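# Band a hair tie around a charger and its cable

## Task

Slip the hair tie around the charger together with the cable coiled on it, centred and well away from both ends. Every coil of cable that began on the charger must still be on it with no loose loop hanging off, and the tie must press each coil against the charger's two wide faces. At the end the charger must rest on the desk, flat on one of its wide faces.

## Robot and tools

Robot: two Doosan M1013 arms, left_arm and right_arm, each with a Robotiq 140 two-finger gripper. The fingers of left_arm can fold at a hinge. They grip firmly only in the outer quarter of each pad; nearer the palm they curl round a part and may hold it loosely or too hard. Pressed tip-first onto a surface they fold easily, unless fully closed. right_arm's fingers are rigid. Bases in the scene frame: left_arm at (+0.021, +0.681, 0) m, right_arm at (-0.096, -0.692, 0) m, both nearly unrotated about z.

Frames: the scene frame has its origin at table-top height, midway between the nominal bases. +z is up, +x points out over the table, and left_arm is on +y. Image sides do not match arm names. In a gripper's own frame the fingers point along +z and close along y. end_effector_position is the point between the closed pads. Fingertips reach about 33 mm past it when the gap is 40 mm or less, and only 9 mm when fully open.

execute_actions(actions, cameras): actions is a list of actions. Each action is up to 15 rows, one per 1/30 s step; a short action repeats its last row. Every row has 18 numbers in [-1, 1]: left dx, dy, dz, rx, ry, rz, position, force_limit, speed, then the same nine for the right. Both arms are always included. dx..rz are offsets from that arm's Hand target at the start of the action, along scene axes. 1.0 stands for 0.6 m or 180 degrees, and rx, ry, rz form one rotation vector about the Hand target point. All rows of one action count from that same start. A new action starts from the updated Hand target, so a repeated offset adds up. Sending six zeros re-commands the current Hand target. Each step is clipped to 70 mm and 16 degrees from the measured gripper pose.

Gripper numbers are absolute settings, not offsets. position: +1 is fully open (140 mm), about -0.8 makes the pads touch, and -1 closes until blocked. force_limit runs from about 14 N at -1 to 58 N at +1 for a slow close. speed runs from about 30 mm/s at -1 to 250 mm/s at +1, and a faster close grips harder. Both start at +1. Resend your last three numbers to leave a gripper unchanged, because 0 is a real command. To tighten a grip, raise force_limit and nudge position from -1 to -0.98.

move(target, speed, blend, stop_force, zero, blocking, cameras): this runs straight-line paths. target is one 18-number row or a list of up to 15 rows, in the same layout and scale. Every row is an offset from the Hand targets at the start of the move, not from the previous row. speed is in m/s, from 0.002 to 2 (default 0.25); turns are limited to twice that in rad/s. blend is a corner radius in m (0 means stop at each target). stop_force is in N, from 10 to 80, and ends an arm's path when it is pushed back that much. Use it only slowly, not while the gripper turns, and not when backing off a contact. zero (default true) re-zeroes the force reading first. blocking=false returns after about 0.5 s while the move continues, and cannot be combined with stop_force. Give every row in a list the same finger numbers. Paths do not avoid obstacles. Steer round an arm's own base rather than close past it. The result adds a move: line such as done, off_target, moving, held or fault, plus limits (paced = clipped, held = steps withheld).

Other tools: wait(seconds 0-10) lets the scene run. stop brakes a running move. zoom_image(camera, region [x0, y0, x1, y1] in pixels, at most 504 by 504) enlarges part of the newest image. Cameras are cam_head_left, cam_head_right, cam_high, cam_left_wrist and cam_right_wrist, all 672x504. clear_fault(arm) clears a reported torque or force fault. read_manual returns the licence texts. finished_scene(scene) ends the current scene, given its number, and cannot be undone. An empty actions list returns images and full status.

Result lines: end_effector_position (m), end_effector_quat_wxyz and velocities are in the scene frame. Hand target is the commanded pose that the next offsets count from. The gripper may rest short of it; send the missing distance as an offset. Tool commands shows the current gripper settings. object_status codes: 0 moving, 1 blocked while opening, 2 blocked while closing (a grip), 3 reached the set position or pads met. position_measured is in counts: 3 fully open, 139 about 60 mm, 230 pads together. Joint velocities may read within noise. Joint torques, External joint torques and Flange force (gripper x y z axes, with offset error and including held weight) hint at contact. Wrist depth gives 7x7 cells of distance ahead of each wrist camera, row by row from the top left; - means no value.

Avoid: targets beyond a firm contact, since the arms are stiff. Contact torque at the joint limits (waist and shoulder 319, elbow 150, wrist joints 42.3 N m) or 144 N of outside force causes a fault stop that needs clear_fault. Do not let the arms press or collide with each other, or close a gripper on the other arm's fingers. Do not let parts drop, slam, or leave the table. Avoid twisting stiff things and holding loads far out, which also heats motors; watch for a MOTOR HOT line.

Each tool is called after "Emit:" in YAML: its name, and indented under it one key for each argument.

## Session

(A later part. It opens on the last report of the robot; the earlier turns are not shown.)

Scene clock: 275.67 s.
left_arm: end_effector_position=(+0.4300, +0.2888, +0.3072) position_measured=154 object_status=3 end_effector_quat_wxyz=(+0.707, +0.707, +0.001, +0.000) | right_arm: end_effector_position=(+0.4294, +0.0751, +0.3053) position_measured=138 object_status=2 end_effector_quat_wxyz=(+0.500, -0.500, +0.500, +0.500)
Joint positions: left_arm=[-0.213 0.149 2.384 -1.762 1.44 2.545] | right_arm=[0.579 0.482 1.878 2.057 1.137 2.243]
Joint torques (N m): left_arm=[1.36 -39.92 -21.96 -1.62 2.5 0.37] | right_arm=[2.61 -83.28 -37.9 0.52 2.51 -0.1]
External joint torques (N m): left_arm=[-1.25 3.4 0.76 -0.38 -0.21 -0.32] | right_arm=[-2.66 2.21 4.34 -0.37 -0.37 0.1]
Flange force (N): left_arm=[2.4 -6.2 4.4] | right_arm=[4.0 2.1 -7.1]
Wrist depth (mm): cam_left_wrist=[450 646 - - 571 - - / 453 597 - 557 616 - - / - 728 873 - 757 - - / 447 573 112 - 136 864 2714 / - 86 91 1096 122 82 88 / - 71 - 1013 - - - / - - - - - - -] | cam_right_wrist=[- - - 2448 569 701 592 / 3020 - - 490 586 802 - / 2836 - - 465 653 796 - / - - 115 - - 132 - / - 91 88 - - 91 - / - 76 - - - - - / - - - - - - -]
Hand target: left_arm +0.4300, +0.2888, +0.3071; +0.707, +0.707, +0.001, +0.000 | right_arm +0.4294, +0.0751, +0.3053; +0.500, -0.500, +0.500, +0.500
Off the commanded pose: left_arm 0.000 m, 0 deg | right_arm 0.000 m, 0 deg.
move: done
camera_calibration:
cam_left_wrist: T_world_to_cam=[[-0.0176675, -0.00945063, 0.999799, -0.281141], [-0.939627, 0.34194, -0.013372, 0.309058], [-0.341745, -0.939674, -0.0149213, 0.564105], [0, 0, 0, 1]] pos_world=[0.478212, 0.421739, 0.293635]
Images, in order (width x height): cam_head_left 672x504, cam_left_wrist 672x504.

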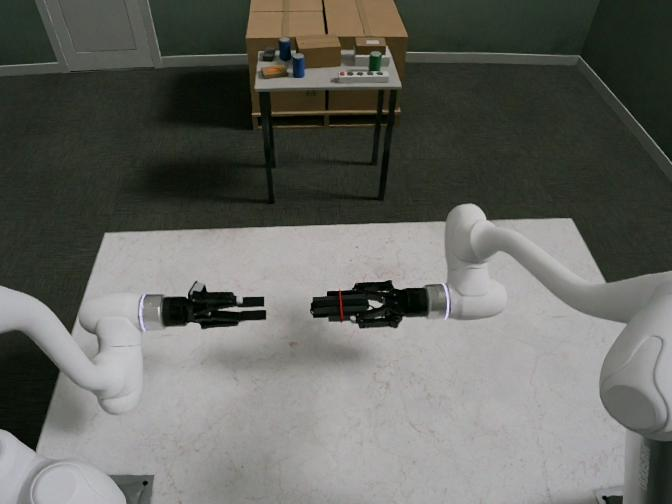

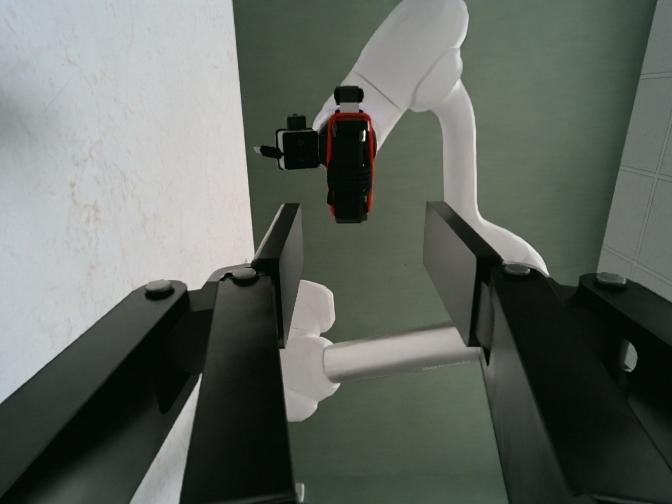

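Emit:
move:
  target:
    - [0,-0.338,0,0,0,0,-0.2,0.5,-1,0,0,0,0,0,0,-1,0,-1]
    - [0,-0.338,0,0,0,0,-1,0.5,-1,0,0,0,0,0,0,-1,0,-1]
  speed: 0.1

Emit:
move:
  target:
    - [0,0,0,0,0,0,-1,0.5,-1,0,0,0,0,0,0,-0.13,1,-1]
    - [0,0,0,0,0,0,-1,0.5,-1,0,-0.02,0,0,0,0,-0.13,1,-1]
  speed: 0.03
  cameras: ["cam_left_wrist","cam_right_wrist","cam_head_left"]

Emit:
zoom_image:
  camera: "cam_head_left"
  region: [270, 250, 420, 350]

Scene clock: 283.97 s.
left_arm: end_effector_position=(+0.4300, +0.0860, +0.3071) position_measured=186 object_status=0 end_effector_quat_wxyz=(+0.707, +0.707, +0.001, +0.000) | right_arm: end_effector_position=(+0.4294, +0.0751, +0.3053) position_measured=138 object_status=2 end_effector_quat_wxyz=(+0.500, -0.500, +0.500, +0.500)
Joint positions: left_arm=[-0.626 0.243 2.255 -2.112 1.203 2.601] | right_arm=[0.579 0.482 1.878 2.057 1.137 2.243]
Joint torques (N m): left_arm=[0.08 -52.21 -25.26 -2.09 2.41 0.47] | right_arm=[4.3 -82.58 -38.58 0.5 2.5 -0.09]
External joint torques (N m): left_arm=[-0.11 3.24 1.32 -0.55 -0.03 -0.42] | right_arm=[-4.31 1.2 4.83 -0.36 -0.35 0.09]
Flange force (N): left_arm=[0.9 -5.7 1.8] | right_arm=[3.0 2.4 -10.4]
Wrist depth (mm): cam_left_wrist=[- 733 - - 384 390 2375 / 429 - - 175 406 466 - / 448 - - 115 - 534 - / 445 547 - 91 110 603 - / 423 76 88 87 86 92 80 / - 68 - 96 - - 74 / - - - - - - 66] | cam_right_wrist=[2871 2556 - 2584 389 382 592 / - - - 232 399 412 - / 3186 - - - 445 482 - / 3751 - 115 - - 133 - / - 91 - - - 91 - / - 76 - - - - - / - - - - - - -]
Hand target: left_arm +0.4300, +0.0860, +0.3071; +0.707, +0.707, +0.001, +0.000 | right_arm +0.4294, +0.0751, +0.3053; +0.500, -0.500, +0.500, +0.500
Off the commanded pose: left_arm 0.000 m, 0 deg | right_arm 0.000 m, 0 deg.
move: done

Scene clock: 285.20 s.
left_arm: end_effector_position=(+0.4300, +0.0860, +0.3071) position_measured=186 object_status=2 end_effector_quat_wxyz=(+0.707, +0.707, +0.001, +0.000) | right_arm: end_effector_position=(+0.4294, +0.0632, +0.3053) position_measured=140 object_status=2 end_effector_quat_wxyz=(+0.500, -0.500, +0.500, +0.500)
Joint positions: left_arm=[-0.626 0.243 2.255 -2.112 1.203 2.601] | right_arm=[0.564 0.473 1.894 2.048 1.149 2.241]
Joint torques (N m): left_arm=[5.82 -51.61 -20.96 -1.88 1.45 0.47] | right_arm=[-1.89 -84.67 -36.49 0.63 2.9 -0.03]
External joint torques (N m): left_arm=[-5.83 2.98 -2.93 -0.76 0.93 -0.43] | right_arm=[2.03 4.72 3.2 -0.46 -0.76 0.04]
Flange force (N): left_arm=[0.1 -4.0 14.6] | right_arm=[6.3 2.2 2.2]
Wrist depth (mm): cam_left_wrist=[429 605 - - 396 421 - / 451 639 - 186 417 480 2814 / 449 591 - 125 - 552 - / 426 602 102 98 106 602 - / 425 75 92 99 99 92 80 / - 71 - 110 - - 74 / - - - - - - 66] | cam_right_wrist=[- - - 3276 398 390 601 / - - - 205 408 421 - / - 2584 - - 466 481 - / - - 124 - 138 137 - / - 91 88 - - 91 - / - 76 - - - - - / - - - - 2077 - -]
Hand target: left_arm +0.4300, +0.0860, +0.3071; +0.707, +0.707, +0.001, +0.000 | right_arm +0.4294, +0.0631, +0.3053; +0.500, -0.500, +0.500, +0.500
Off the commanded pose: left_arm 0.000 m, 0 deg | right_arm 0.000 m, 0 deg.
move: done
camera_calibration:
cam_left_wrist: T_world_to_cam=[[-0.0176675, -0.00945063, 0.999799, -0.282958], [-0.939627, 0.34194, -0.013372, 0.378402], [-0.341745, -0.939674, -0.0149213, 0.373538], [0, 0, 0, 1]] pos_world=[0.478212, 0.218939, 0.293535]
cam_right_wrist: T_world_to_cam=[[-0.999786, 0.00657828, 0.01963, 0.434541], [0.0162355, -0.339208, 0.940571, -0.271522], [0.012846, 0.940689, 0.339028, -0.0254997], [0, 0, 0, 1]] pos_world=[0.439184, -0.0709738, 0.255501]
Images, in order (width x height): cam_head_left 672x504, cam_left_wrist 672x504, cam_right_wrist 672x504.

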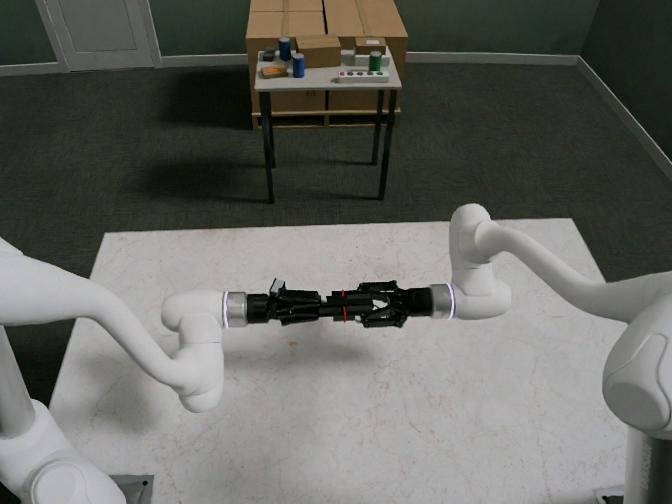

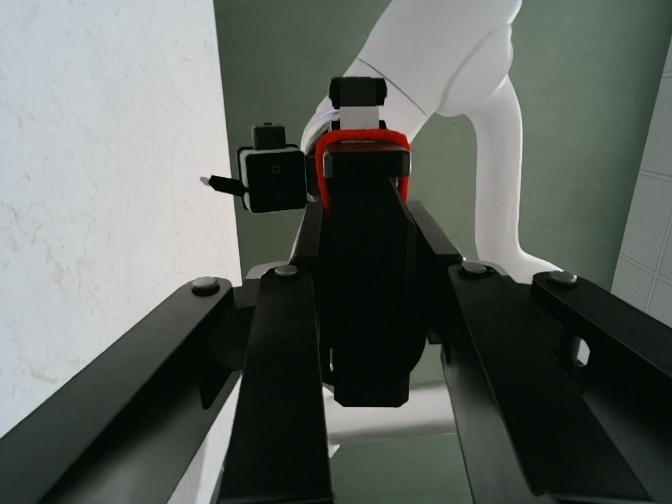

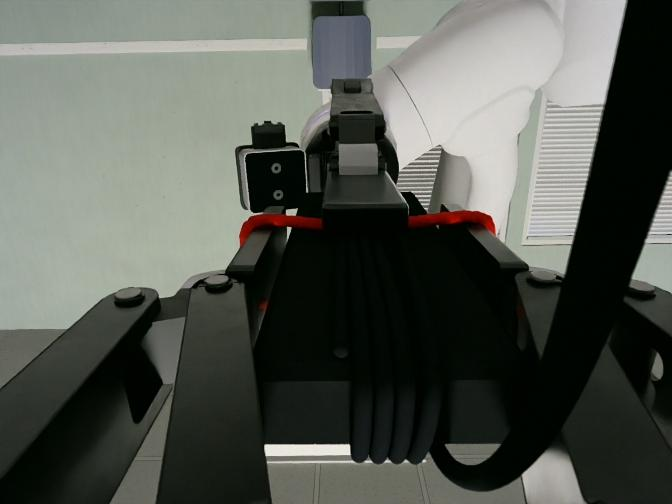

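Scaled by 3.360 from the camera's 672x504 image, which has a finer 960x720 frame.

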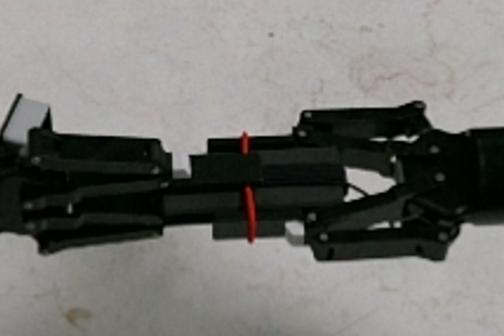

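Emit:
move:
  target:
    - [0,0,0,0,0,0,-0.25,0.5,-1,0,0,0,0,0,0,-1,0,-1]
    - [0,-0.013,0,0,0,0,-0.25,0.5,-1,0,0,0,0,0,0,-1,0,-1]
    - [0,-0.013,0,0,0,0,-1,0.5,-1,0,0,0,0,0,0,-1,0,-1]
  speed: 0.04

Emit:
move:
  target: [0,0,0,0,0,0,-1,0.5,-1,0,0,0,0,0,0,-0.03,1,-1]
  cameras: ["cam_right_wrist"]

Emit:
move:
  target: [0,0,0,0,0,0,-1,0.5,-1,0,-0.015,0,0,0,0,-0.03,1,-1]
  speed: 0.03
  cameras: ["cam_left_wrist","cam_right_wrist","cam_head_left"]

Emit:
zoom_image:
  camera: "cam_head_left"
  region: [270, 250, 420, 350]

Scene clock: 295.53 s.
left_arm: end_effector_position=(+0.4300, +0.0782, +0.3071) position_measured=186 object_status=0 end_effector_quat_wxyz=(+0.707, +0.707, +0.001, +0.000) | right_arm: end_effector_position=(+0.4294, +0.0631, +0.3053) position_measured=140 object_status=2 end_effector_quat_wxyz=(+0.500, -0.500, +0.500, +0.500)
Joint positions: left_arm=[-0.639 0.248 2.248 -2.123 1.195 2.603] | right_arm=[0.564 0.473 1.894 2.048 1.149 2.241]
Joint torques (N m): left_arm=[-0.62 -52.89 -25.46 -2.02 2.48 0.44] | right_arm=[4.52 -82.46 -38.57 0.63 2.39 -0.03]
External joint torques (N m): left_arm=[0.59 3.27 1.4 -0.65 -0.09 -0.4] | right_arm=[-4.53 2.21 5.08 -0.44 -0.24 0.03]
Flange force (N): left_arm=[1.5 -5.8 0.8] | right_arm=[4.5 1.7 -10.5]
Wrist depth (mm): cam_left_wrist=[450 589 - - 386 406 2375 / 449 598 - 179 415 478 - / 444 533 954 119 119 529 - / 444 623 102 91 109 582 - / 427 76 88 92 - 92 80 / - 68 - 97 - - 74 / - - - - - - 66] | cam_right_wrist=[2673 - - 2584 390 386 595 / - - 3020 236 401 417 - / 3813 - - - 456 2769 - / - - 124 - 138 137 - / - 91 - - - 91 - / - 76 - - - - - / - - - 2134 - - -]
Hand target: left_arm +0.4300, +0.0782, +0.3071; +0.707, +0.707, +0.001, +0.000 | right_arm +0.4294, +0.0631, +0.3053; +0.500, -0.500, +0.500, +0.500
Off the commanded pose: left_arm 0.000 m, 0 deg | right_arm 0.000 m, 0 deg.
move: done

Scene clock: 296.03 s.
left_arm: end_effector_position=(+0.4300, +0.0782, +0.3071) position_measured=186 object_status=2 end_effector_quat_wxyz=(+0.707, +0.707, +0.001, +0.000) | right_arm: end_effector_position=(+0.4294, +0.0631, +0.3053) position_measured=133 object_status=0 end_effector_quat_wxyz=(+0.500, -0.500, +0.500, +0.500)
Joint positions: left_arm=[-0.639 0.248 2.248 -2.123 1.195 2.603] | right_arm=[0.564 0.473 1.894 2.048 1.149 2.241]
Joint torques (N m): left_arm=[0.89 -54.07 -25.19 -2.16 2.87 0.48] | right_arm=[2.31 -80.44 -37.34 0.5 2.08 -0.06]
External joint torques (N m): left_arm=[-0.68 4.45 1.13 -0.5 -0.49 -0.43] | right_arm=[-2.3 0.34 3.96 -0.32 0.07 0.06]
Flange force (N): left_arm=[1.6 -6.9 4.1] | right_arm=[2.0 3.6 -7.9]
Wrist depth (mm): cam_left_wrist=[452 563 - - 386 394 - / 447 591 - 179 411 475 - / 446 597 - 118 - 542 1795 / 452 676 117 91 109 595 2505 / - 76 88 92 - 92 87 / - 68 - 97 - - 74 / - - - - - - 66] | cam_right_wrist=[- 2907 - 2613 398 384 603 / - 2836 - 236 401 417 3060 / - - - - 458 481 - / - - 127 118 129 124 - / - 91 - - - - - / - - - - - - - / - - - - - - -]
Hand target: left_arm +0.4300, +0.0782, +0.3071; +0.707, +0.707, +0.001, +0.000 | right_arm +0.4294, +0.0631, +0.3053; +0.500, -0.500, +0.500, +0.500
Off the commanded pose: left_arm 0.000 m, 0 deg | right_arm 0.000 m, 0 deg.
move: done
camera_calibration:
cam_right_wrist: T_world_to_cam=[[-0.999786, 0.00657828, 0.01963, 0.434541], [0.0162355, -0.339208, 0.940571, -0.271522], [0.012846, 0.940689, 0.339028, -0.0254997], [0, 0, 0, 1]] pos_world=[0.439184, -0.0709738, 0.255501]
Images, in order (width x height): cam_right_wrist 672x504.

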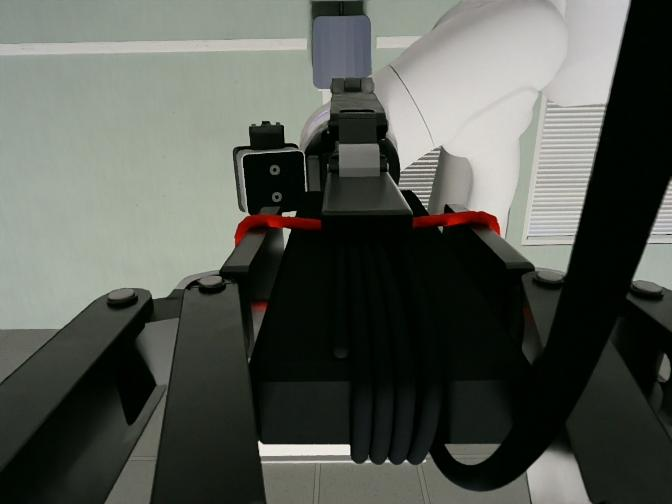

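Scene clock: 296.73 s.
left_arm: end_effector_position=(+0.4300, +0.0782, +0.3071) position_measured=186 object_status=2 end_effector_quat_wxyz=(+0.707, +0.707, +0.001, +0.000) | right_arm: end_effector_position=(+0.4294, +0.0542, +0.3053) position_measured=133 object_status=3 end_effector_quat_wxyz=(+0.500, -0.500, +0.500, +0.500)
Joint positions: left_arm=[-0.639 0.248 2.248 -2.123 1.195 2.603] | right_arm=[0.554 0.466 1.905 2.04 1.158 2.24]
Joint torques (N m): left_arm=[2.64 -56.04 -25.69 -2.71 3.66 0.44] | right_arm=[0.02 -78.85 -35.22 -0.13 1.67 -0.03]
External joint torques (N m): left_arm=[-2.58 6.42 1.61 0.05 -1.27 -0.39] | right_arm=[0.09 -0.42 2 0.33 0.47 0.03]
Flange force (N): left_arm=[0.9 -9.2 8.1] | right_arm=[0.9 3.9 -2.9]
Wrist depth (mm): cam_left_wrist=[451 639 2747 2326 397 388 - / 449 642 1065 175 426 481 - / 451 605 - 126 - 543 - / 444 - 117 92 110 594 3800 / 425 76 87 92 - 92 82 / - 68 - 96 - - 74 / - - - - - - 66] | cam_right_wrist=[- 2944 - 2643 406 392 - / - - - - 409 427 - / - - - - 464 520 - / - - 127 130 - 107 - / - 91 - - - - 90 / - - - - 83 - - / - - - - - - -]
Hand target: left_arm +0.4300, +0.0782, +0.3071; +0.707, +0.707, +0.001, +0.000 | right_arm +0.4294, +0.0541, +0.3053; +0.500, -0.500, +0.500, +0.500
Off the commanded pose: left_arm 0.000 m, 0 deg | right_arm 0.000 m, 0 deg.
move: done
camera_calibration:
cam_left_wrist: T_world_to_cam=[[-0.0175736, -0.00948503, 0.999801, -0.28307], [-0.939628, 0.341939, -0.013272, 0.38104], [-0.341745, -0.939674, -0.0149215, 0.366209], [0, 0, 0, 1]] pos_world=[0.478212, 0.211139, 0.293535]
cam_right_wrist: T_world_to_cam=[[-0.999787, 0.00661286, 0.0195362, 0.434627], [0.0161355, -0.339207, 0.940573, -0.274532], [0.0128467, 0.940688, 0.339028, -0.0170338], [0, 0, 0, 1]] pos_world=[0.439183, -0.0799738, 0.255501]
Images, in order (width x height): cam_head_left 672x504, cam_left_wrist 672x504, cam_right_wrist 672x504.

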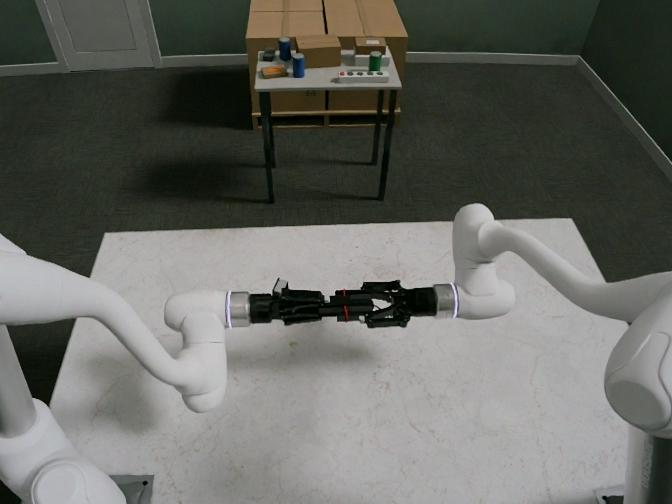

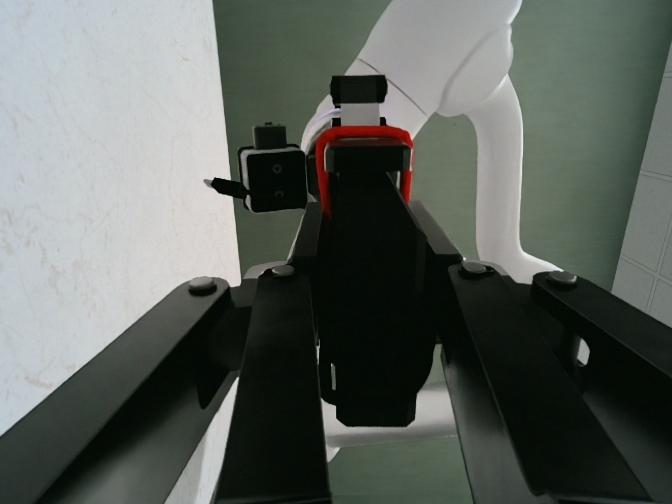

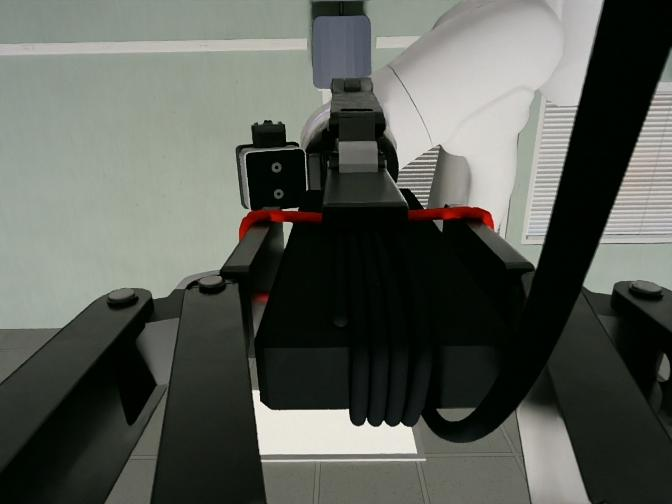

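Scaled by 3.360 from the camera's 672x504 image, which has a finer 960x720 frame.

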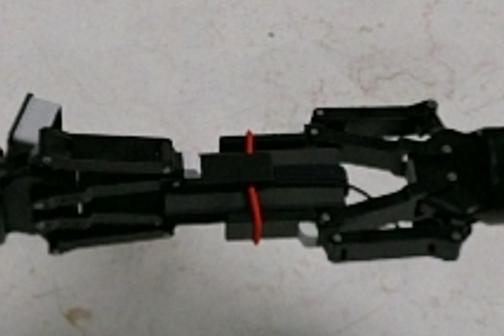

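Emit:
move:
  target: [0,0,0,0,0,0,-1,0.5,-1,0,-0.05,0,0,0,0,-0.03,1,-1]
  speed: 0.03
  cameras: ["cam_head_left"]

Emit:
zoom_image:
  camera: "cam_head_left"
  region: [270, 250, 420, 350]

Scene clock: 312.67 s.
left_arm: end_effector_position=(+0.4300, +0.0782, +0.3071) position_measured=186 object_status=2 end_effector_quat_wxyz=(+0.707, +0.707, +0.001, +0.000) | right_arm: end_effector_position=(+0.4294, +0.0242, +0.3053) position_measured=133 object_status=3 end_effector_quat_wxyz=(+0.500, -0.500, +0.500, +0.500)
Joint positions: left_arm=[-0.639 0.248 2.248 -2.123 1.195 2.603] | right_arm=[0.516 0.445 1.942 2.014 1.188 2.238]
Joint torques (N m): left_arm=[3.85 -56.43 -24.53 -2.66 3.66 0.4] | right_arm=[-2.26 -76.51 -34.19 0.23 1.66 -0.08]
External joint torques (N m): left_arm=[-3.77 6.97 0.48 -0.01 -1.28 -0.35] | right_arm=[2.3 -0.44 1.33 0.09 0.49 0.08]
Flange force (N): left_arm=[1.6 -9.6 11.6] | right_arm=[0.3 4.4 0.7]
Wrist depth (mm): cam_left_wrist=[428 605 - - 423 - - / 450 628 - 215 450 530 - / 428 632 - 155 - 569 - / 428 610 - 112 112 649 - / 423 75 92 115 114 92 80 / - 71 - 835 - - 74 / - - - - - - 66] | cam_right_wrist=[- - - 2643 421 421 624 / - - 2643 291 438 450 - / - - 3634 - 495 542 - / - - 127 - - - - / - 91 - - - 85 90 / - - - - - - - / - - - - 2280 - -]
Hand target: left_arm +0.4300, +0.0782, +0.3071; +0.707, +0.707, +0.001, +0.000 | right_arm +0.4294, +0.0241, +0.3053; +0.500, -0.500, +0.500, +0.500
Off the commanded pose: left_arm 0.000 m, 0 deg | right_arm 0.000 m, 0 deg.
move: done
Images, in order (width x height): cam_head_left 672x504.

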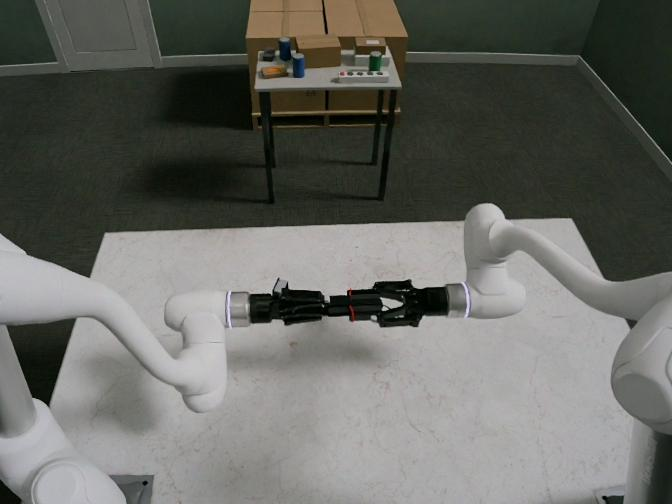

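Scaled by 3.360 from the camera's 672x504 image, which has a finer 960x720 frame.

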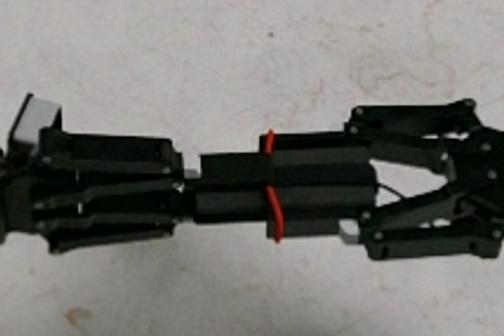

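Emit:
move:
  target: [0,0,0,0,0,0,-1,0.5,-1,0,-0.023,0,0,0,0,-0.03,1,-1]
  speed: 0.03
  cameras: ["cam_head_left"]

Emit:
zoom_image:
  camera: "cam_head_left"
  region: [310, 270, 400, 330]

Scene clock: 316.23 s.
left_arm: end_effector_position=(+0.4300, +0.0782, +0.3071) position_measured=192 object_status=0 end_effector_quat_wxyz=(+0.707, +0.707, +0.001, +0.000) | right_arm: end_effector_position=(+0.4294, +0.0103, +0.3053) position_measured=133 object_status=3 end_effector_quat_wxyz=(+0.500, -0.500, +0.500, +0.500)
Joint positions: left_arm=[-0.639 0.248 2.248 -2.123 1.195 2.603] | right_arm=[0.498 0.435 1.958 2.001 1.202 2.237]
Joint torques (N m): left_arm=[1.36 -55.59 -26.4 -2.77 3.54 0.42] | right_arm=[2.17 -75.46 -35.03 0.27 1.83 -0.03]
External joint torques (N m): left_arm=[-1.39 6.18 2.36 0.1 -1.16 -0.37] | right_arm=[-2.14 -0.42 2.47 0.1 0.33 0.03]
Flange force (N): left_arm=[1.1 -9.4 5.0] | right_arm=[0.9 2.7 -6.2]
Wrist depth (mm): cam_left_wrist=[452 644 - - 433 - - / 448 632 - 228 467 533 - / 448 - - 168 639 571 - / 444 576 107 122 125 640 - / 426 75 89 127 126 91 - / - 68 - 847 - - 74 / - - - - - - 66] | cam_right_wrist=[2398 3060 - 2643 451 428 641 / - - - 291 450 461 - / - - - 207 541 3143 - / - - 127 - 135 - - / - 91 - 93 - 85 90 / - - - - - - - / - - - - - - -]
Hand target: left_arm +0.4300, +0.0782, +0.3071; +0.707, +0.707, +0.001, +0.000 | right_arm +0.4294, +0.0103, +0.3053; +0.500, -0.500, +0.500, +0.500
Off the commanded pose: left_arm 0.000 m, 0 deg | right_arm 0.000 m, 0 deg.
move: done
Images, in order (width x height): cam_head_left 672x504.

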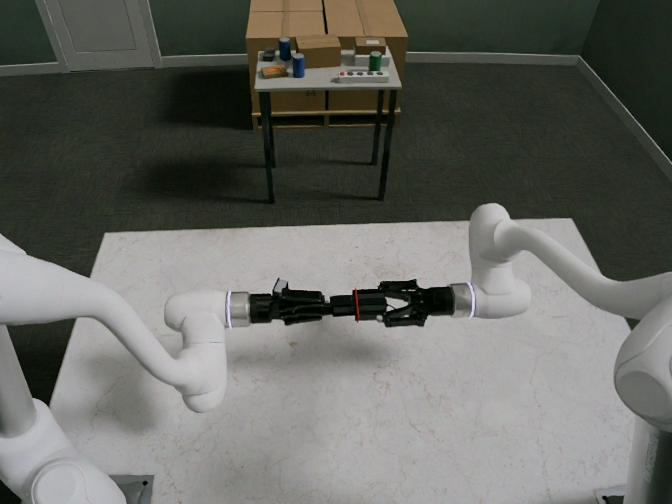

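Scaled by 5.600 from the camera's 672x504 image, which has a finer 960x720 frame.

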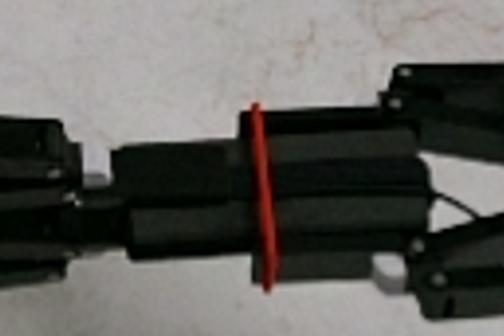

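Emit:
move:
  target: [0,0,0,0,0,0,-1,0.5,-1,0,0,0,0,0,0,-1,0,-1]

Emit:
move:
  target: [0,0,0,0,0,0,-0.1,0.5,-1,0,0,0,0,0,0,-1,0,-1]

Emit:
move:
  target: [0,0.047,0,0,0,0,-0.1,0.5,-1,0,0,0,0,0,0,-1,0,-1]
  cameras: ["cam_head_left"]

Emit:
zoom_image:
  camera: "cam_head_left"
  region: [310, 270, 400, 330]

Scene clock: 330.43 s.
left_arm: end_effector_position=(+0.4300, +0.0782, +0.3071) position_measured=192 object_status=2 end_effector_quat_wxyz=(+0.707, +0.707, +0.001, +0.000) | right_arm: end_effector_position=(+0.4294, +0.0103, +0.3053) position_measured=150 object_status=0 end_effector_quat_wxyz=(+0.500, -0.500, +0.500, +0.500)
Joint positions: left_arm=[-0.639 0.248 2.248 -2.123 1.195 2.603] | right_arm=[0.498 0.435 1.958 2.001 1.202 2.237]
Joint torques (N m): left_arm=[-0.51 -55.21 -27.63 -2.92 3.5 0.44] | right_arm=[4.29 -74.86 -35.89 0.49 1.38 -0.06]
External joint torques (N m): left_arm=[0.4 5.54 3.56 0.25 -1.1 -0.39] | right_arm=[-4.36 -1.23 3.23 -0.11 0.78 0.06]
Flange force (N): left_arm=[1.1 -8.9 0.2] | right_arm=[0.3 2.5 -11.2]
Wrist depth (mm): cam_left_wrist=[446 559 2400 - 433 - - / 431 635 - 230 467 504 - / 403 - - 155 621 592 2620 / 445 592 864 122 124 646 2850 / 425 75 89 126 126 91 2620 / - 68 - 823 - - 74 / - - - - - - 66] | cam_right_wrist=[- - - 2643 442 443 - / 3101 - - - 449 452 - / - - - 174 563 545 3420 / - - 126 - - 2769 - / - 92 - - - 80 79 / - 80 - - - - - / - - - - - - -]
Hand target: left_arm +0.4300, +0.0782, +0.3071; +0.707, +0.707, +0.001, +0.000 | right_arm +0.4294, +0.0103, +0.3053; +0.500, -0.500, +0.500, +0.500
Off the commanded pose: left_arm 0.000 m, 0 deg | right_arm 0.000 m, 0 deg.
move: done

Scene clock: 331.77 s.
left_arm: end_effector_position=(+0.4300, +0.0782, +0.3072) position_measured=141 object_status=0 end_effector_quat_wxyz=(+0.707, +0.707, +0.001, +0.000) | right_arm: end_effector_position=(+0.4294, +0.0103, +0.3053) position_measured=150 object_status=2 end_effector_quat_wxyz=(+0.500, -0.500, +0.500, +0.500)
Joint positions: left_arm=[-0.639 0.248 2.248 -2.123 1.195 2.603] | right_arm=[0.498 0.435 1.958 2.001 1.202 2.237]
Joint torques (N m): left_arm=[1.37 -53.5 -24.75 -2.28 2.61 0.43] | right_arm=[2.51 -77.72 -36.73 0.75 2.56 -0.07]
External joint torques (N m): left_arm=[-1.29 3.86 0.69 -0.38 -0.24 -0.38] | right_arm=[-2.51 2.14 4.3 -0.39 -0.41 0.07]
Flange force (N): left_arm=[1.1 -6.0 4.7] | right_arm=[4.1 2.6 -6.8]
Wrist depth (mm): cam_left_wrist=[448 603 - - 436 - - / 449 534 - 230 467 543 - / 447 595 1000 167 603 598 - / 446 - 124 124 135 110 - / - 89 91 132 127 88 87 / - - - 857 794 - - / - - - 873 - - -] | cam_right_wrist=[2174 2673 - 2673 443 443 - / - - - - 450 463 - / - 3276 - - 552 - - / - - 127 116 - - - / - 91 - 90 - 80 79 / - 80 - - - - - / - - - - - - -]
Hand target: left_arm +0.4300, +0.0782, +0.3071; +0.707, +0.707, +0.001, +0.000 | right_arm +0.4294, +0.0103, +0.3053; +0.500, -0.500, +0.500, +0.500
Off the commanded pose: left_arm 0.000 m, 0 deg | right_arm 0.000 m, 0 deg.
move: done

Scene clock: 332.50 s.
left_arm: end_effector_position=(+0.4300, +0.1064, +0.3071) position_measured=141 object_status=3 end_effector_quat_wxyz=(+0.707, +0.707, +0.001, +0.000) | right_arm: end_effector_position=(+0.4294, +0.0103, +0.3053) position_measured=150 object_status=2 end_effector_quat_wxyz=(+0.500, -0.500, +0.500, +0.500)
Joint positions: left_arm=[-0.591 0.229 2.275 -2.083 1.223 2.595] | right_arm=[0.498 0.435 1.958 2.001 1.202 2.237]
Joint torques (N m): left_arm=[1.92 -50.84 -24.45 -2.16 2.56 0.43] | right_arm=[2.26 -77.57 -36.6 0.85 2.55 -0.1]
External joint torques (N m): left_arm=[-1.82 3.56 0.83 -0.44 -0.2 -0.38] | right_arm=[-2.25 1.65 3.99 -0.48 -0.4 0.1]
Flange force (N): left_arm=[0.1 -5.8 5.4] | right_arm=[3.3 2.6 -6.5]
Wrist depth (mm): cam_left_wrist=[448 592 - - 464 - - / 451 603 - 256 505 - 2451 / 446 566 923 174 657 663 3081 / 446 594 138 152 136 110 - / - 89 91 1101 - 88 87 / - - - 864 811 - - / - - - - 4000 - -] | cam_right_wrist=[2907 - - 2673 466 653 2907 / - - - - 478 521 - / 3322 - - - 590 3186 - / - 2836 127 125 - - - / - 92 - - - 80 84 / - 80 - - - - - / - - - - - - -]
Hand target: left_arm +0.4300, +0.1064, +0.3071; +0.707, +0.707, +0.001, +0.000 | right_arm +0.4294, +0.0103, +0.3053; +0.500, -0.500, +0.500, +0.500
Off the commanded pose: left_arm 0.000 m, 0 deg | right_arm 0.000 m, 0 deg.
move: done
Images, in order (width x height): cam_head_left 672x504.

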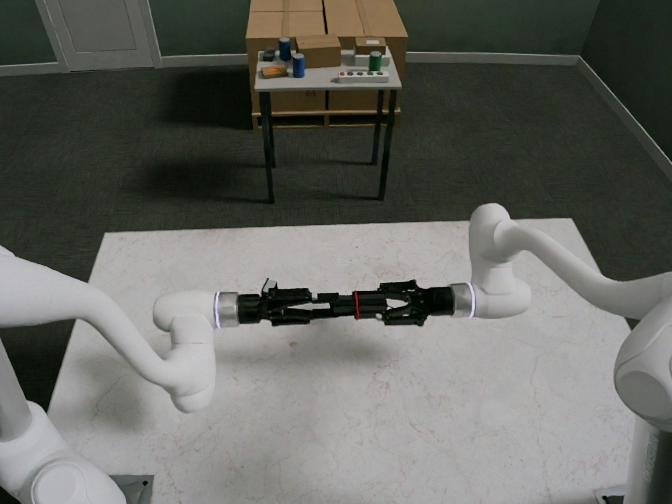

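Scaled by 5.600 from the camera's 672x504 image, which has a finer 960x720 frame.

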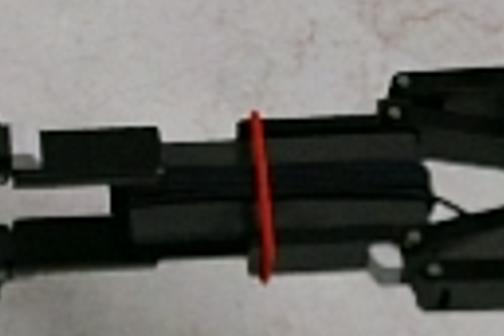

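Emit:
move:
  target: [0,-0.0805,0,0,0,0,-0.1,0.5,-1,0,0,0,0,0,0,-1,0,-1]
  speed: 0.05
  stop_force: 12

Emit:
move:
  target: [0,0,0,0,0,0,-1,0.5,-1,0,0,0,0,0,0,-1,0,-1]

Emit:
move:
  target: [0,0,0,0,0,0,-1,0.5,-1,0,0,0,0,0,0,-0.03,1,-1]

Emit:
move:
  target: [0,0,0,0,0,0,-1,0.5,-1,0,-0.016,0,0,0,0,-0.03,1,-1]
  speed: 0.03
  cameras: ["cam_head_left"]

Emit:
zoom_image:
  camera: "cam_head_left"
  region: [310, 270, 400, 330]

Scene clock: 339.60 s.
left_arm: end_effector_position=(+0.4300, +0.0581, +0.3071) position_measured=141 object_status=3 end_effector_quat_wxyz=(+0.707, +0.707, +0.001, +0.000) | right_arm: end_effector_position=(+0.4294, +0.0103, +0.3053) position_measured=150 object_status=2 end_effector_quat_wxyz=(+0.500, -0.500, +0.500, +0.500)
Joint positions: left_arm=[-0.67 0.262 2.227 -2.15 1.175 2.608] | right_arm=[0.498 0.435 1.958 2.001 1.202 2.237]
Joint torques (N m): left_arm=[1.31 -55.14 -25.16 -2.27 2.62 0.45] | right_arm=[2.46 -77.69 -36.8 0.76 2.52 -0.14]
External joint torques (N m): left_arm=[-1.21 3.82 0.75 -0.44 -0.24 -0.4] | right_arm=[-2.44 1.92 4.26 -0.4 -0.37 0.14]
Flange force (N): left_arm=[0.9 -5.9 4.5] | right_arm=[3.7 2.7 -6.8]
Wrist depth (mm): cam_left_wrist=[448 648 - - 417 425 - / 448 602 - 210 443 502 - / 448 676 - 149 155 574 - / 423 695 124 104 122 110 - / - 89 91 - 109 88 87 / - - - 806 775 - - / - - - 800 - - -] | cam_right_wrist=[2944 2871 - 2643 428 421 - / - 3322 3876 - 432 440 - / - - - - 556 529 - / - - 128 116 - 107 - / - 92 - 90 - 80 79 / - 80 - - - - - / - - - 2556 - - -]
Hand target: left_arm +0.4300, +0.0581, +0.3071; +0.707, +0.707, +0.001, +0.000 | right_arm +0.4294, +0.0103, +0.3053; +0.500, -0.500, +0.500, +0.500
Off the commanded pose: left_arm 0.000 m, 0 deg | right_arm 0.000 m, 0 deg.
move: done

Scene clock: 341.10 s.
left_arm: end_effector_position=(+0.4300, +0.0581, +0.3071) position_measured=187 object_status=0 end_effector_quat_wxyz=(+0.707, +0.707, +0.001, +0.000) | right_arm: end_effector_position=(+0.4294, +0.0103, +0.3053) position_measured=150 object_status=2 end_effector_quat_wxyz=(+0.500, -0.500, +0.500, +0.500)
Joint positions: left_arm=[-0.67 0.262 2.227 -2.15 1.175 2.608] | right_arm=[0.498 0.435 1.958 2.001 1.202 2.237]
Joint torques (N m): left_arm=[-1.51 -57.72 -28.48 -2.61 4 0.46] | right_arm=[4.5 -74.64 -36.22 0.37 1.34 -0.05]
External joint torques (N m): left_arm=[1.42 6.55 4.08 -0.1 -1.61 -0.41] | right_arm=[-4.47 -1.19 3.67 0 0.81 0.05]
Flange force (N): left_arm=[2.0 -10.2 -0.2] | right_arm=[0.7 3.2 -11.8]
Wrist depth (mm): cam_left_wrist=[431 635 - 2814 415 456 - / 431 740 - 210 448 2682 - / 428 - - 149 - 577 2923 / 444 562 - 105 105 625 2151 / - 75 92 104 109 92 87 / - 71 - 797 - - 74 / - - - - - - 66] | cam_right_wrist=[- 2448 - 2643 421 420 - / - - - - 432 468 - / - - - 156 552 3186 - / 3420 - 127 119 - - 3143 / - 91 - 89 - 80 79 / - 80 - - - - - / - - - 2349 - - -]
Hand target: left_arm +0.4300, +0.0581, +0.3071; +0.707, +0.707, +0.001, +0.000 | right_arm +0.4294, +0.0103, +0.3053; +0.500, -0.500, +0.500, +0.500
Off the commanded pose: left_arm 0.000 m, 0 deg | right_arm 0.000 m, 0 deg.
move: done

Scene clock: 341.73 s.
left_arm: end_effector_position=(+0.4300, +0.0581, +0.3071) position_measured=187 object_status=2 end_effector_quat_wxyz=(+0.707, +0.707, +0.001, +0.000) | right_arm: end_effector_position=(+0.4294, +0.0103, +0.3053) position_measured=133 object_status=0 end_effector_quat_wxyz=(+0.500, -0.500, +0.500, +0.500)
Joint positions: left_arm=[-0.67 0.262 2.227 -2.15 1.175 2.608] | right_arm=[0.498 0.435 1.958 2.001 1.202 2.237]
Joint torques (N m): left_arm=[1.71 -57.6 -26.29 -2.72 3.55 0.44] | right_arm=[1.76 -75.62 -35.11 0.26 1.72 -0.04]
External joint torques (N m): left_arm=[-1.82 6.19 1.85 0 -1.15 -0.39] | right_arm=[-1.72 -0.31 2.5 0.11 0.43 0.04]
Flange force (N): left_arm=[1.1 -8.9 6.3] | right_arm=[1.1 2.9 -5.7]
Wrist depth (mm): cam_left_wrist=[452 594 - - 416 432 - / 450 606 - 209 445 512 - / 448 594 - 149 - 569 - / - - - 106 108 626 - / 426 75 92 106 109 92 82 / - 71 - 792 - - 74 / - - - 4000 - - 66] | cam_right_wrist=[5056 - - 2584 423 421 - / - - - - 434 452 - / 4307 - - 162 519 504 - / 3471 3322 127 115 - - - / - 91 - 89 - 85 90 / - - - - - - - / - - - 1817 - - -]
Hand target: left_arm +0.4300, +0.0581, +0.3071; +0.707, +0.707, +0.001, +0.000 | right_arm +0.4294, +0.0103, +0.3053; +0.500, -0.500, +0.500, +0.500
Off the commanded pose: left_arm 0.000 m, 0 deg | right_arm 0.000 m, 0 deg.
move: done

Scene clock: 342.43 s.
left_arm: end_effector_position=(+0.4300, +0.0581, +0.3072) position_measured=187 object_status=2 end_effector_quat_wxyz=(+0.707, +0.707, +0.001, +0.000) | right_arm: end_effector_position=(+0.4294, +0.0008, +0.3053) position_measured=132 object_status=3 end_effector_quat_wxyz=(+0.500, -0.500, +0.500, +0.500)
Joint positions: left_arm=[-0.67 0.262 2.227 -2.15 1.175 2.608] | right_arm=[0.485 0.429 1.969 1.992 1.212 2.237]
Joint torques (N m): left_arm=[1.59 -56.76 -26.77 -2.69 3.47 0.42] | right_arm=[2.44 -74.82 -34.88 0.12 1.6 -0.05]
External joint torques (N m): left_arm=[-1.55 5.68 2.38 -0.02 -1.09 -0.37] | right_arm=[-2.22 -0.48 2.42 0.27 0.56 0.05]
Flange force (N): left_arm=[0.1 -8.5 4.9] | right_arm=[1.0 2.7 -6.3]
Wrist depth (mm): cam_left_wrist=[451 693 - - 425 - - / 451 687 1051 218 454 557 - / 445 583 - 156 - 564 - / 444 551 101 107 107 628 - / - 75 92 104 112 92 - / - 71 - 803 - - 74 / - - - - - - 66] | cam_right_wrist=[- - - - 432 427 653 / - - 3276 278 444 459 - / - - - 165 558 - - / 3186 - 133 128 137 - - / - 91 94 - - 85 90 / - - - 2613 - - - / - - - 2349 2215 - -]
Hand target: left_arm +0.4300, +0.0581, +0.3071; +0.707, +0.707, +0.001, +0.000 | right_arm +0.4294, +0.0007, +0.3053; +0.500, -0.500, +0.500, +0.500
Off the commanded pose: left_arm 0.000 m, 0 deg | right_arm 0.000 m, 0 deg.
move: done
Images, in order (width x height): cam_head_left 672x504.

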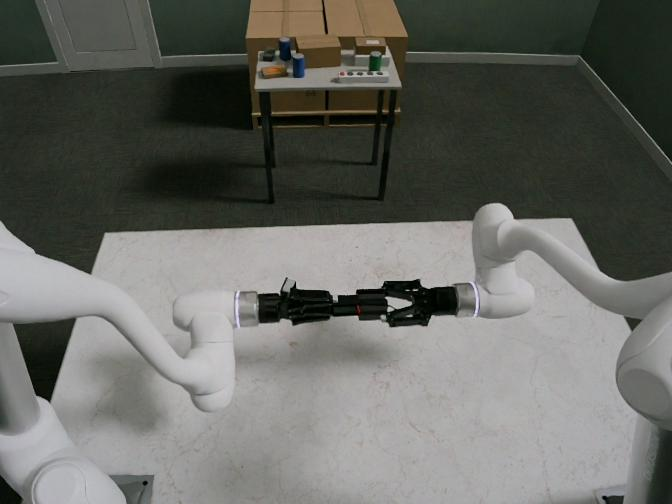

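Scaled by 5.600 from the camera's 672x504 image, which has a finer 960x720 frame.

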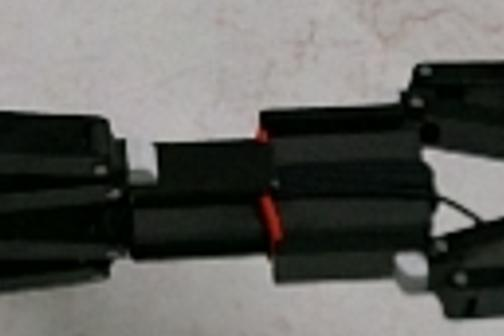

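Emit:
move:
  target: [0,0,0,0,0,0,-1,0.5,-1,0,-0.022,0,0,0,0,-0.03,1,-1]
  speed: 0.03
  cameras: ["cam_head_left"]

Emit:
zoom_image:
  camera: "cam_head_left"
  region: [310, 270, 400, 330]

Scene clock: 346.00 s.
left_arm: end_effector_position=(+0.4300, +0.0581, +0.3071) position_measured=187 object_status=2 end_effector_quat_wxyz=(+0.707, +0.707, +0.001, +0.000) | right_arm: end_effector_position=(+0.4294, -0.0124, +0.3053) position_measured=132 object_status=3 end_effector_quat_wxyz=(+0.500, -0.500, +0.500, +0.500)
Joint positions: left_arm=[-0.67 0.262 2.227 -2.15 1.175 2.608] | right_arm=[0.467 0.42 1.984 1.979 1.225 2.236]
Joint torques (N m): left_arm=[1.26 -56.92 -26.71 -2.76 3.47 0.44] | right_arm=[2.31 -73.6 -35.21 0.36 1.95 -0.13]
External joint torques (N m): left_arm=[-1.37 5.81 2.32 0.05 -1.09 -0.4] | right_arm=[-2.28 -0.67 2.85 0.09 0.2 0.13]
Flange force (N): left_arm=[0.7 -8.6 4.7] | right_arm=[0.5 3.5 -6.8]
Wrist depth (mm): cam_left_wrist=[444 726 - - 436 - - / 431 683 - 231 465 515 - / 425 579 - 155 - 603 - / 445 571 107 107 107 644 - / 425 75 92 - 111 92 - / - 71 - 792 - - 74 / - - - - - - 66] | cam_right_wrist=[2613 - - 2704 441 666 666 / - - - 351 451 - - / 3143 4010 - 177 571 - - / - - 127 113 - 106 - / - 91 103 114 - 91 90 / - - - - - - - / - - - - - - -]
Hand target: left_arm +0.4300, +0.0581, +0.3071; +0.707, +0.707, +0.001, +0.000 | right_arm +0.4294, -0.0125, +0.3053; +0.500, -0.500, +0.500, +0.500
Off the commanded pose: left_arm 0.000 m, 0 deg | right_arm 0.000 m, 0 deg.
move: done
Images, in order (width x height): cam_head_left 672x504.

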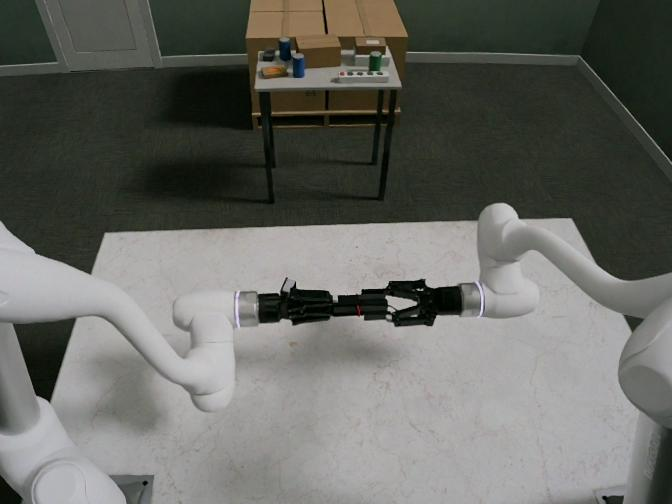

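Scaled by 5.600 from the camera's 672x504 image, which has a finer 960x720 frame.

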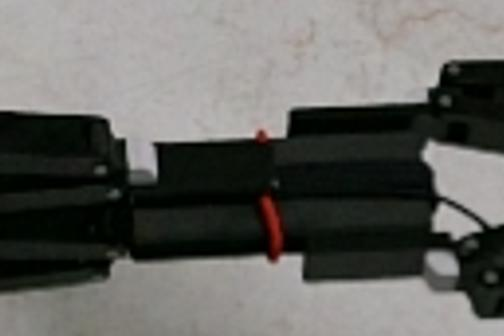

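Emit:
move:
  target: [0,0,0,0,0,0,-1,0.5,-1,0,0,0,0,0,0,-1,0,-1]

Emit:
move:
  target: [0,0,0,0,0,0,-0.05,0.5,-1,0,0,0,0,0,0,-1,0,-1]

Emit:
move:
  target: [0,0.3,0,0,0,0,-0.05,0.5,-1,0,0,0,0,0,0,-1,0,-1]
  speed: 0.12
  cameras: ["cam_head_left"]

Emit:
zoom_image:
  camera: "cam_head_left"
  region: [310, 270, 400, 330]

Scene clock: 352.50 s.
left_arm: end_effector_position=(+0.4300, +0.0581, +0.3071) position_measured=187 object_status=2 end_effector_quat_wxyz=(+0.707, +0.707, +0.001, +0.000) | right_arm: end_effector_position=(+0.4294, -0.0125, +0.3053) position_measured=150 object_status=0 end_effector_quat_wxyz=(+0.500, -0.500, +0.500, +0.500)
Joint positions: left_arm=[-0.67 0.262 2.227 -2.15 1.175 2.608] | right_arm=[0.467 0.42 1.984 1.979 1.225 2.236]
Joint torques (N m): left_arm=[-0.85 -57.23 -27.43 -2.58 3.68 0.45] | right_arm=[4.01 -73.41 -35.8 0.53 1.61 -0.02]
External joint torques (N m): left_arm=[0.92 5.94 3 -0.13 -1.29 -0.4] | right_arm=[-3.98 -0.65 3.67 -0.08 0.54 0.02]
Flange force (N): left_arm=[2.4 -9.1 1.0] | right_arm=[1.2 3.3 -10.5]
Wrist depth (mm): cam_left_wrist=[432 639 - - 439 - - / 428 603 - 232 471 547 - / 429 689 - 156 - 588 - / 426 745 98 107 107 653 - / - 75 92 104 112 92 88 / - 71 - 800 - - 74 / - - - - - - 66] | cam_right_wrist=[4153 2871 2194 3060 834 674 651 / 3020 - - 349 454 736 - / - - - 177 576 - - / - - 127 - - 105 - / - 91 109 - - 85 79 / - 80 - - - - - / - - - - - - -]
Hand target: left_arm +0.4300, +0.0581, +0.3071; +0.707, +0.707, +0.001, +0.000 | right_arm +0.4294, -0.0125, +0.3053; +0.500, -0.500, +0.500, +0.500
Off the commanded pose: left_arm 0.000 m, 0 deg | right_arm 0.000 m, 0 deg.
move: done

Scene clock: 353.83 s.
left_arm: end_effector_position=(+0.4300, +0.0581, +0.3072) position_measured=135 object_status=0 end_effector_quat_wxyz=(+0.707, +0.707, +0.001, +0.000) | right_arm: end_effector_position=(+0.4294, -0.0125, +0.3053) position_measured=150 object_status=2 end_effector_quat_wxyz=(+0.500, -0.500, +0.500, +0.500)
Joint positions: left_arm=[-0.67 0.262 2.227 -2.15 1.175 2.608] | right_arm=[0.467 0.42 1.984 1.979 1.225 2.236]
Joint torques (N m): left_arm=[1.34 -55.3 -25.14 -2.31 2.61 0.43] | right_arm=[2.69 -76.29 -36.42 0.91 2.55 -0.14]
External joint torques (N m): left_arm=[-1.19 3.76 0.69 -0.41 -0.22 -0.38] | right_arm=[-2.71 1.76 3.86 -0.45 -0.38 0.14]
Flange force (N): left_arm=[1.0 -5.8 4.5] | right_arm=[3.4 2.1 -6.8]
Wrist depth (mm): cam_left_wrist=[432 781 - - 437 - - / - - - 231 469 518 - / 446 635 958 143 161 586 - / 444 553 124 106 127 109 2425 / - 87 91 - - 88 88 / - - 884 808 768 - - / - - - 789 - - -] | cam_right_wrist=[2194 2423 3634 2673 440 666 666 / - - 3692 232 454 680 - / - - - 203 855 - - / - - 127 - - 105 - / - 91 - - - 85 79 / - 80 - - - - - / - - - 2280 - - -]
Hand target: left_arm +0.4300, +0.0581, +0.3071; +0.707, +0.707, +0.001, +0.000 | right_arm +0.4294, -0.0125, +0.3053; +0.500, -0.500, +0.500, +0.500
Off the commanded pose: left_arm 0.000 m, 0 deg | right_arm 0.000 m, 0 deg.
move: done

Scene clock: 355.73 s.
left_arm: end_effector_position=(+0.4300, +0.2381, +0.3071) position_measured=135 object_status=3 end_effector_quat_wxyz=(+0.707, +0.707, +0.001, +0.000) | right_arm: end_effector_position=(+0.4294, -0.0125, +0.3053) position_measured=150 object_status=2 end_effector_quat_wxyz=(+0.500, -0.500, +0.500, +0.500)
Joint positions: left_arm=[-0.329 0.162 2.366 -1.859 1.374 2.557] | right_arm=[0.467 0.42 1.984 1.979 1.225 2.236]
Joint torques (N m): left_arm=[1.62 -41.94 -22.53 -1.86 2.52 0.43] | right_arm=[2.49 -75.97 -36.36 0.84 2.6 -0.02]
External joint torques (N m): left_arm=[-1.72 3.54 0.77 -0.34 -0.21 -0.39] | right_arm=[-2.45 1.89 4.24 -0.39 -0.44 0.02]
Flange force (N): left_arm=[1.7 -6.2 5.5] | right_arm=[3.9 2.9 -6.7]
Wrist depth (mm): cam_left_wrist=[497 - - - 605 - - / 430 747 - 639 674 - - / 447 582 - - 820 - - / 429 633 124 - 142 108 - / - 87 110 1157 954 88 88 / - - 987 966 - - - / - - - - - - -] | cam_right_wrist=[2836 - - 2643 604 692 634 / - - - 624 619 819 - / - - - 515 711 - - / - - 127 - - 105 - / - 91 - - - 85 79 / - 80 - - - - - / - - - 1906 - - -]
Hand target: left_arm +0.4300, +0.2381, +0.3071; +0.707, +0.707, +0.001, +0.000 | right_arm +0.4294, -0.0125, +0.3053; +0.500, -0.500, +0.500, +0.500
Off the commanded pose: left_arm 0.000 m, 0 deg | right_arm 0.000 m, 0 deg.
move: done
Images, in order (width x height): cam_head_left 672x504.

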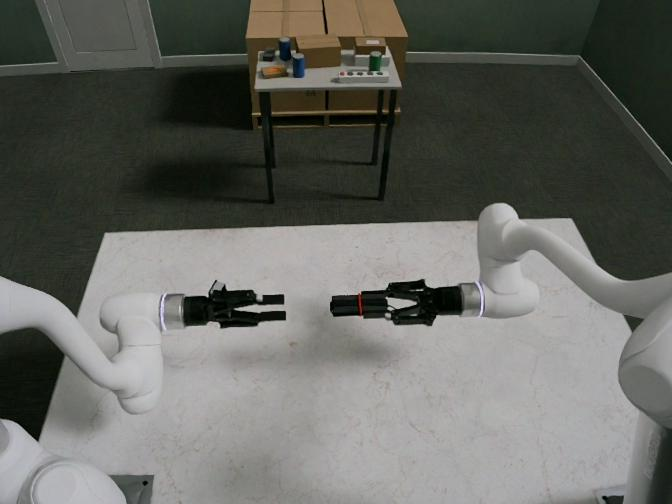

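Scaled by 5.600 from the camera's 672x504 image, which has a finer 960x720 frame.

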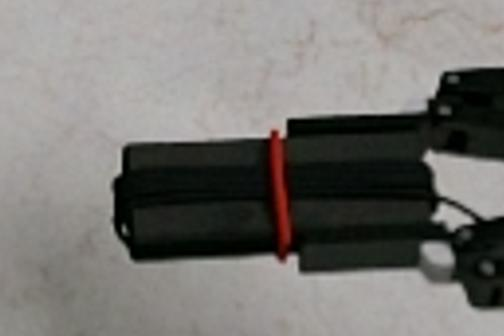

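Emit:
move:
  target: [0,0,0.3,0,-0.5,0,-0.05,0.5,-1,0,0,0,0,0,0,-1,0,-1]
  speed: 0.6

Emit:
move:
  target: [0,0,0,0.5,0,0,0,0.5,-1,0,0,0,0,0,0,-1,0,-1]
  speed: 0.6
  cameras: ["cam_left_wrist"]

Scene clock: 360.90 s.
left_arm: end_effector_position=(+0.4301, +0.2381, +0.4871) position_measured=135 object_status=3 end_effector_quat_wxyz=(+0.500, +0.500, -0.500, +0.500) | right_arm: end_effector_position=(+0.4294, -0.0125, +0.3053) position_measured=150 object_status=2 end_effector_quat_wxyz=(+0.500, -0.500, +0.500, +0.500)
Joint positions: left_arm=[-0.329 -0.097 2.198 -1.752 1.274 3.699] | right_arm=[0.467 0.42 1.984 1.979 1.225 2.236]
Joint torques (N m): left_arm=[1.19 -27.53 -36.09 -2.48 1.66 0.42] | right_arm=[2.5 -75.97 -36.38 0.9 2.58 -0.09]
External joint torques (N m): left_arm=[-1.09 2.19 1.05 -0.43 -0.19 -0.42] | right_arm=[-2.52 1.72 4.04 -0.45 -0.42 0.09]
Flange force (N): left_arm=[-2.7 -0.9 3.7] | right_arm=[3.5 2.6 -6.8]
Wrist depth (mm): cam_left_wrist=[- - - - - 724 651 / - - - 721 693 - 726 / - - 678 689 - - 803 / - - 124 625 142 991 860 / - 87 110 462 - 88 88 / - - - 350 - - - / - - - - - - -] | cam_right_wrist=[3186 - - 3186 - 682 659 / - 3322 2643 - - - 2802 / 3813 2326 4388 - 705 938 3471 / - 2871 127 - - 1016 3420 / - 91 110 - - 85 79 / - 80 - 2373 - - - / - - - - - - -]
Hand target: left_arm +0.4300, +0.2381, +0.4871; +0.501, +0.500, -0.500, +0.500 | right_arm +0.4294, -0.0125, +0.3053; +0.500, -0.500, +0.500, +0.500
Off the commanded pose: left_arm 0.000 m, 0 deg | right_arm 0.000 m, 0 deg.
move: done

Scene clock: 362.83 s.
left_arm: end_effector_position=(+0.4300, +0.2381, +0.4872) position_measured=129 object_status=3 end_effector_quat_wxyz=(+0.001, +0.707, -0.707, +0.000) | right_arm: end_effector_position=(+0.4294, -0.0125, +0.3053) position_measured=150 object_status=2 end_effector_quat_wxyz=(+0.500, -0.500, +0.500, +0.500)
Joint positions: left_arm=[-0.865 0.073 1.411 -0.001 1.658 2.258] | right_arm=[0.467 0.42 1.984 1.979 1.225 2.236]
Joint torques (N m): left_arm=[1.54 -52.82 -42.86 4.44 0.11 0.39] | right_arm=[2.55 -75.67 -36.26 0.88 2.55 -0.08]
External joint torques (N m): left_arm=[-1.42 3.5 1.05 -0.18 -0.16 -0.39] | right_arm=[-2.54 1.69 4.13 -0.43 -0.4 0.08]
Flange force (N): left_arm=[4.7 -0.3 1.8] | right_arm=[3.5 2.8 -6.9]
Wrist depth (mm): cam_left_wrist=[556 556 560 547 595 557 543 / 594 - - - - 588 591 / 610 - 614 - 605 619 639 / - - 136 663 170 111 - / - 86 91 - - 107 87 / - - - 938 808 - - / - - 817 778 - - -] | cam_right_wrist=[2736 - - 2643 783 686 648 / 3420 - - - 837 701 - / - 4560 - 203 868 - - / - - 127 - - 108 - / - 91 110 - - 85 79 / - 80 - 459 - - - / - - - 474 - - -]
Hand target: left_arm +0.4300, +0.2381, +0.4871; +0.001, +0.707, -0.707, +0.000 | right_arm +0.4294, -0.0125, +0.3053; +0.500, -0.500, +0.500, +0.500
Off the commanded pose: left_arm 0.000 m, 0 deg | right_arm 0.000 m, 0 deg.
move: done
camera_calibration:
cam_left_wrist: T_world_to_cam=[[-0.999801, 0.0175729, -0.00948636, 0.446023], [0.0132728, 0.939672, 0.341819, -0.396295], [0.0149208, 0.341625, -0.939718, 0.511267], [0, 0, 0, 1]] pos_world=[0.443565, 0.189888, 0.620139]
Images, in order (width x height): cam_left_wrist 672x504.

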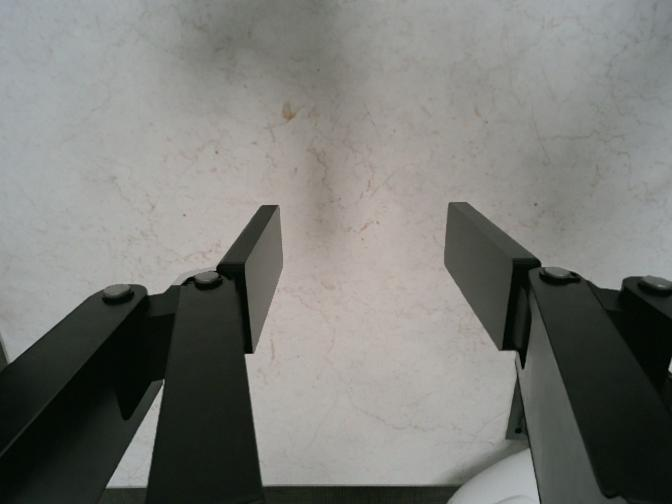

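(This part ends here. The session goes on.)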